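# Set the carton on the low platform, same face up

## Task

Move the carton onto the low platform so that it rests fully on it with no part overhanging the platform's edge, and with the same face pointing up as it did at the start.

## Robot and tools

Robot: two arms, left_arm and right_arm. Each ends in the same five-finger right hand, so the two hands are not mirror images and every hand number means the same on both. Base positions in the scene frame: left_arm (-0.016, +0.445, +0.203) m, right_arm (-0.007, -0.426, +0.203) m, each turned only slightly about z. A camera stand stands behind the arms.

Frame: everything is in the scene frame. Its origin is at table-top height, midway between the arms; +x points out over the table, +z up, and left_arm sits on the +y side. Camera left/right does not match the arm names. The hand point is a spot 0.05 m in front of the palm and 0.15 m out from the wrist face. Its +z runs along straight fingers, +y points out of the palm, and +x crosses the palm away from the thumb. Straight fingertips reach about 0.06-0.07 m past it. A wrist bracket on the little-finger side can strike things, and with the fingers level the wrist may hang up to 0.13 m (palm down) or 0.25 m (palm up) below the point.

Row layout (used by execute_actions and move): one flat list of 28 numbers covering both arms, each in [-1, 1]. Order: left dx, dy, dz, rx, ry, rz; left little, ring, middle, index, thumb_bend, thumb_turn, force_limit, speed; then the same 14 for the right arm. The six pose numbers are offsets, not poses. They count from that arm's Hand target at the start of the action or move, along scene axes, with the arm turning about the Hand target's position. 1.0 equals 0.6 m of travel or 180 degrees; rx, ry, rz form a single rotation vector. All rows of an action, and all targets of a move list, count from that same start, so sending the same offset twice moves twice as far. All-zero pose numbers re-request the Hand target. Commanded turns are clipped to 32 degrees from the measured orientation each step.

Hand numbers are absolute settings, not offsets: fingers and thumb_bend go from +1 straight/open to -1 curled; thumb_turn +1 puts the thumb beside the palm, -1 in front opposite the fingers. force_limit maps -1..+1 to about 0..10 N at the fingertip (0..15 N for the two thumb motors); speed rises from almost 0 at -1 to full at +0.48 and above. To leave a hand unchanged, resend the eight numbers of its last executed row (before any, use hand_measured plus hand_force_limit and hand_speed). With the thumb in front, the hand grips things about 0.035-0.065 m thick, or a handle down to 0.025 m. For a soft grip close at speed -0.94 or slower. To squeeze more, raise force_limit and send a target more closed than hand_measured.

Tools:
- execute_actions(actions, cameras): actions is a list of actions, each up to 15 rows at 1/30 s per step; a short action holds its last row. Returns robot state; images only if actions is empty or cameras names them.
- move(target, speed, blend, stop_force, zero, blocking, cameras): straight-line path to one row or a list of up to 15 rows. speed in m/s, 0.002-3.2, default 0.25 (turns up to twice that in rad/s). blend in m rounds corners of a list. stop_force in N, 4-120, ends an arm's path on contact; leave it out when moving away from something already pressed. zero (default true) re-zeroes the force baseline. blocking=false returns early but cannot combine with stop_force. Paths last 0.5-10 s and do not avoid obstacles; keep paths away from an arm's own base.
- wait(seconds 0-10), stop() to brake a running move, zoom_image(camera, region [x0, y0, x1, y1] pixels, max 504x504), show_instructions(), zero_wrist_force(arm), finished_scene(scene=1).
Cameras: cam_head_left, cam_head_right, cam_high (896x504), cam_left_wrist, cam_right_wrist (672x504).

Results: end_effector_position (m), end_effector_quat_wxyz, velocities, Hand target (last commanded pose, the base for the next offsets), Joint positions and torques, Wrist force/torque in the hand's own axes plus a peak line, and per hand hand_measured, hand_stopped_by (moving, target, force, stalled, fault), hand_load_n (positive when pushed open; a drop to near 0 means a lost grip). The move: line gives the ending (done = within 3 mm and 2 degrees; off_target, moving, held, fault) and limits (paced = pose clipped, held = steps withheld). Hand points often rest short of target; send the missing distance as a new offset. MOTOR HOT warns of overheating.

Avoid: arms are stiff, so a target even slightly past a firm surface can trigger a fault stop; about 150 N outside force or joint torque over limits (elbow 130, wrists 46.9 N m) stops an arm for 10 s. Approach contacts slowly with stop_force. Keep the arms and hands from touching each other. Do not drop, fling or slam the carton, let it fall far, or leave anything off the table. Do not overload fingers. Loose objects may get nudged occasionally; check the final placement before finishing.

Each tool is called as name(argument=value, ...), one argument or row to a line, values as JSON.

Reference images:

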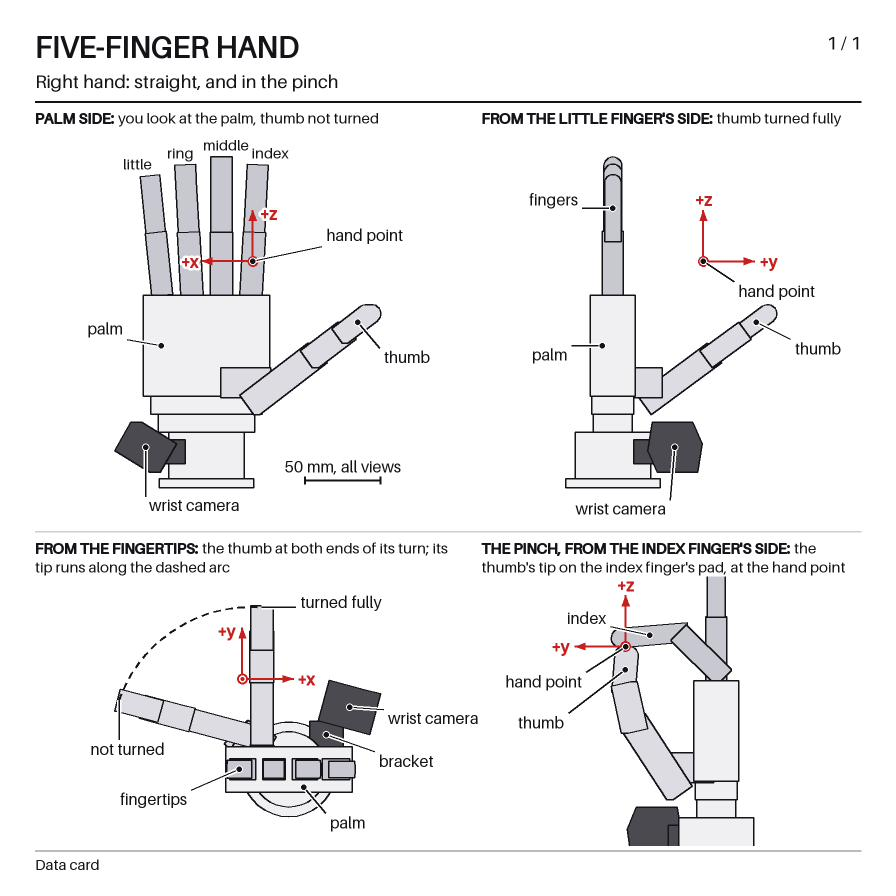

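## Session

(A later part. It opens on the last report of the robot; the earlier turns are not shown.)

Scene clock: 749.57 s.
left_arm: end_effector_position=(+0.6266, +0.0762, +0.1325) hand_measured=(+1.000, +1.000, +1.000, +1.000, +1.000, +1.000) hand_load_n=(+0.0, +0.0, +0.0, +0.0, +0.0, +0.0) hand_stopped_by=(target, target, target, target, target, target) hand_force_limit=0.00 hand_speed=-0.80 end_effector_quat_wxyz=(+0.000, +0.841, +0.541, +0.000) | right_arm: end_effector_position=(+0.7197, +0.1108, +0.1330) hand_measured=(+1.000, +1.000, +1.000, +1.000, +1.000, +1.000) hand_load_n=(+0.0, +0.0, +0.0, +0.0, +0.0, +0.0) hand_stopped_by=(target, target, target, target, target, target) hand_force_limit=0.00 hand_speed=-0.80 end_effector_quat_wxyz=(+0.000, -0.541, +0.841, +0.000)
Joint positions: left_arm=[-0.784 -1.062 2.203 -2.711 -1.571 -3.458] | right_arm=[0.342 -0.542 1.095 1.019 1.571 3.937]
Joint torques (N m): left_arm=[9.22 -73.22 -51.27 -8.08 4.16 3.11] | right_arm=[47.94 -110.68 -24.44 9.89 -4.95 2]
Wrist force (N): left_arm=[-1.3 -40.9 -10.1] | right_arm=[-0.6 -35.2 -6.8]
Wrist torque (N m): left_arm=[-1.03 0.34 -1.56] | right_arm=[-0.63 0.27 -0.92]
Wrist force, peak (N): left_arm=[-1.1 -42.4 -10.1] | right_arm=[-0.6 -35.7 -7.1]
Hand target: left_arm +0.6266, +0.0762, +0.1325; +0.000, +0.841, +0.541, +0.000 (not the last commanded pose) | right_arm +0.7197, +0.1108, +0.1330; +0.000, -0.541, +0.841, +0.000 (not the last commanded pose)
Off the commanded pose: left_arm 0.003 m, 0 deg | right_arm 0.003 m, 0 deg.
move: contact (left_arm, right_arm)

move(
  target=[
    [-0.0001,0.0001,0.0002,0,0,0,1,1,1,1,1,1,0,-0.8,0.0001,-0.0001,0.0002,0,0,0,1,1,1,1,1,1,0,-0.8],
    [-0.003,0.0014,0.0002,0,0,0,1,1,1,1,1,1,0,-0.8,0.003,-0.0014,0.0002,0,0,0,1,1,1,1,1,1,0,-0.8],
    [-0.091,0.0415,0.004,0,0,0,1,1,1,1,1,1,0,-0.8,0.091,-0.0415,0.004,0,0,0,1,1,1,1,1,1,0,-0.8],
    [-0.12,0.06,0.2,0,0,0,1,1,1,1,1,1,0,-0.8,0.12,-0.06,0.2,0,0,0,1,1,1,1,1,1,0,-0.8],
  ],
  speed=[0.003,0.004,0.08,0.25],
  blend=[0,0,0.01,0],
  cameras=["all"],
)

zoom_image(
  camera="cam_head_right",
  region=[340, 160, 560, 330],
)

zoom_image(
  camera="cam_high",
  region=[400, 230, 560, 370],
)

Scene clock: 766.80 s.
left_arm: end_effector_position=(+0.5546, +0.1122, +0.2524) hand_measured=(+1.000, +1.000, +1.000, +1.000, +1.000, +1.000) hand_load_n=(+0.0, +0.0, +0.0, +0.0, +0.0, +0.0) hand_stopped_by=(target, target, target, target, target, target) hand_force_limit=0.00 hand_speed=-0.80 end_effector_quat_wxyz=(+0.000, +0.841, +0.541, +0.000) | right_arm: end_effector_position=(+0.7917, +0.0748, +0.2530) hand_measured=(+1.000, +1.000, +1.000, +1.000, +1.000, +1.000) hand_load_n=(+0.0, +0.0, +0.0, +0.0, +0.0, +0.0) hand_stopped_by=(target, target, target, target, target, target) hand_force_limit=0.00 hand_speed=-0.80 end_effector_quat_wxyz=(+0.000, -0.541, +0.841, +0.000)
Joint positions: left_arm=[-0.822 -1.372 2.323 -2.521 -1.571 -3.496] | right_arm=[0.279 -0.564 0.906 1.23 1.571 3.874]
Joint torques (N m): left_arm=[-11.15 -55.34 -36.37 -0.81 2.37 -3.46] | right_arm=[-20.17 -124.27 -47.08 5.02 1.26 -2.78]
Wrist force (N): left_arm=[-0.3 0.3 0.6] | right_arm=[0.3 0.5 -0.6]
Wrist torque (N m): left_arm=[0.01 0.02 0.19] | right_arm=[0.03 0.04 0.31]
Wrist force, peak (N): left_arm=[-1.8 -40.3 -10.1] | right_arm=[-0.7 -35.4 -6.4]
Hand target: left_arm +0.5546, +0.1122, +0.2525; +0.000, +0.841, +0.541, +0.000 | right_arm +0.7917, +0.0748, +0.2530; +0.000, -0.541, +0.841, +0.000
Off the commanded pose: left_arm 0.000 m, 0 deg | right_arm 0.000 m, 0 deg.
move: done

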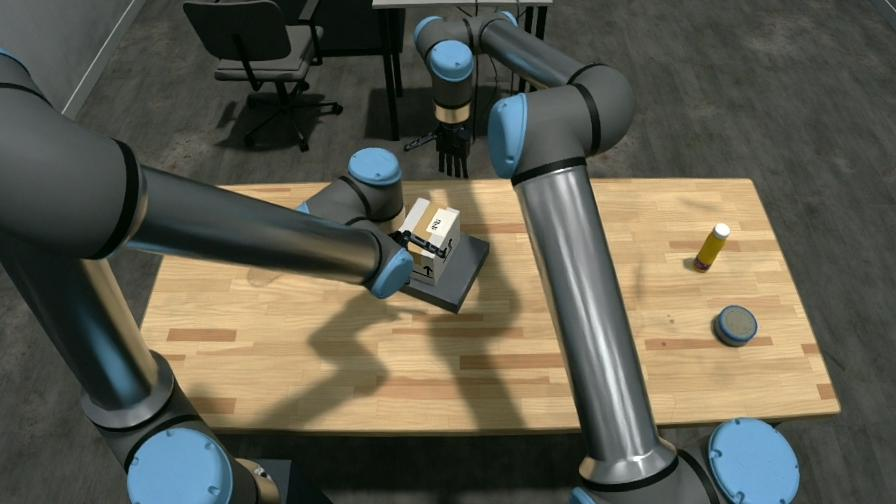

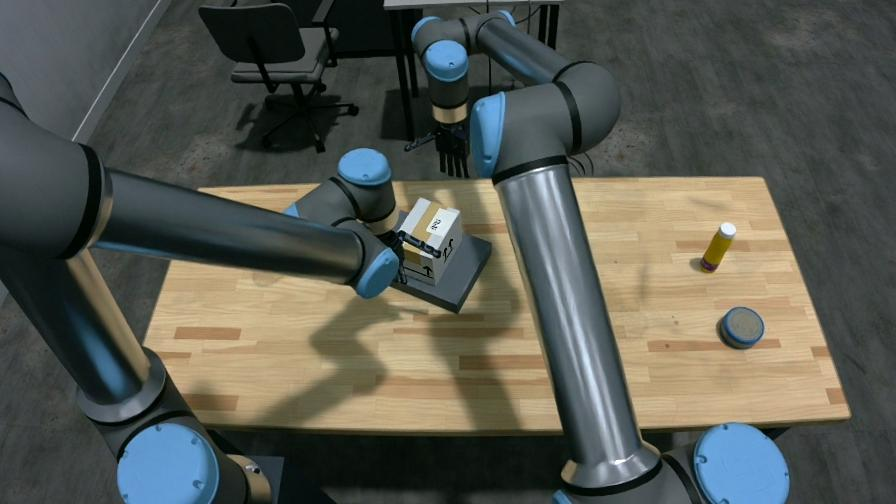

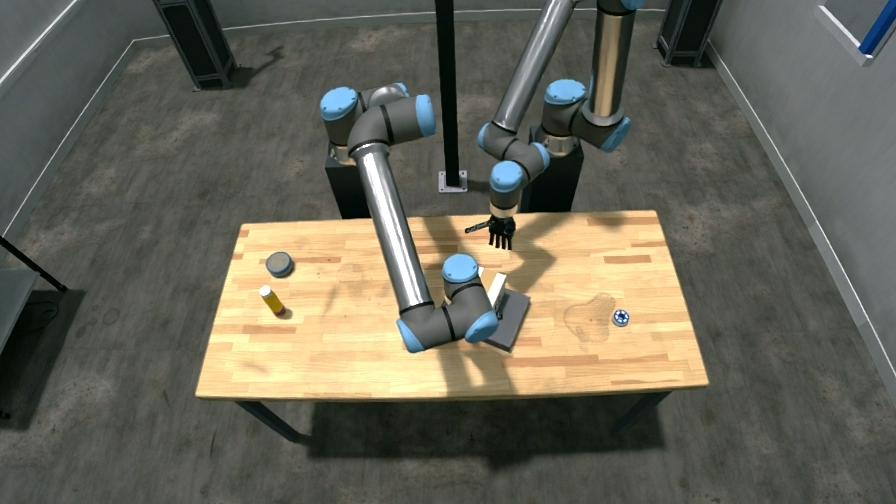

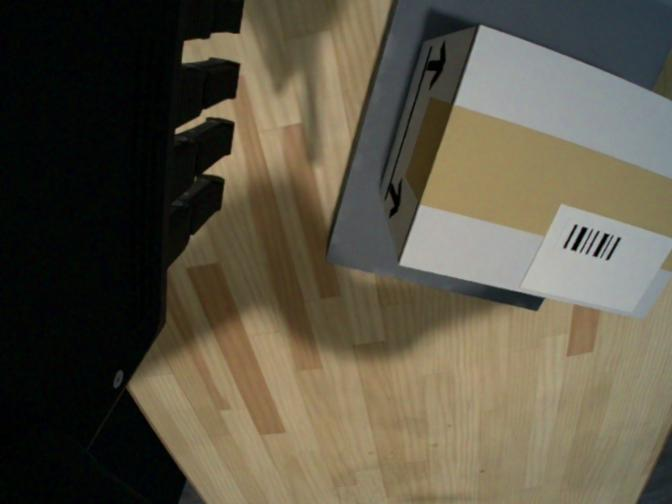

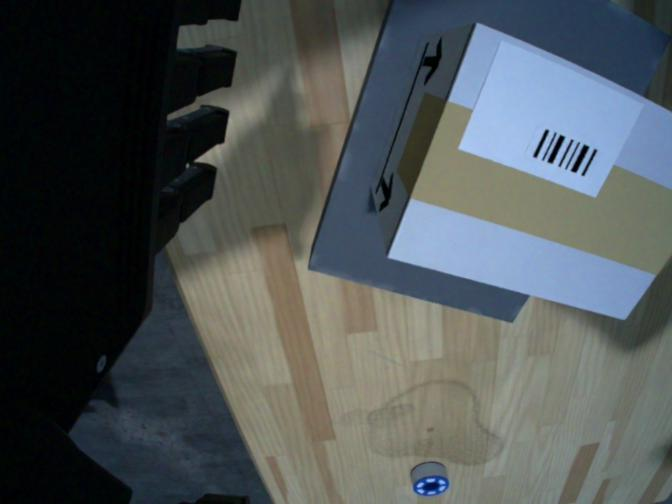

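Scaled by 2.291 from the camera's 896x504 image, which has a finer 1280x720 frame.

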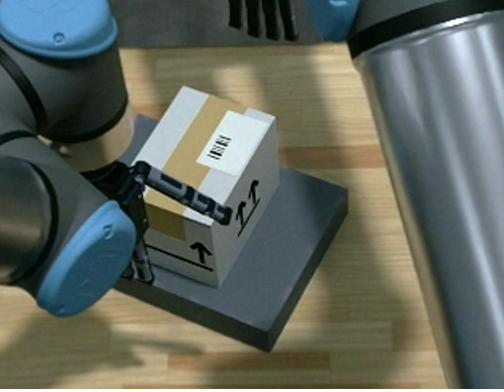

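Scaled by 3.150 from the camera's 896x504 image, which has a finer 1280x720 frame.

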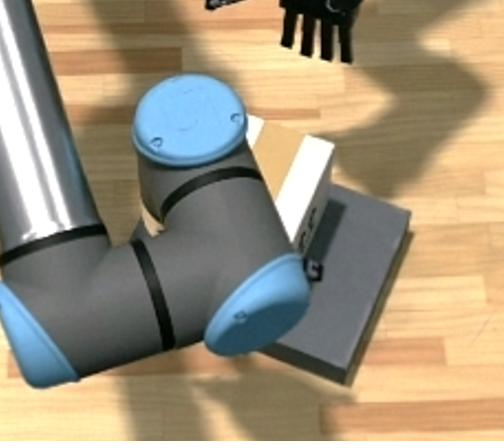

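finished_scene(
)

The scene is finished: the task was done.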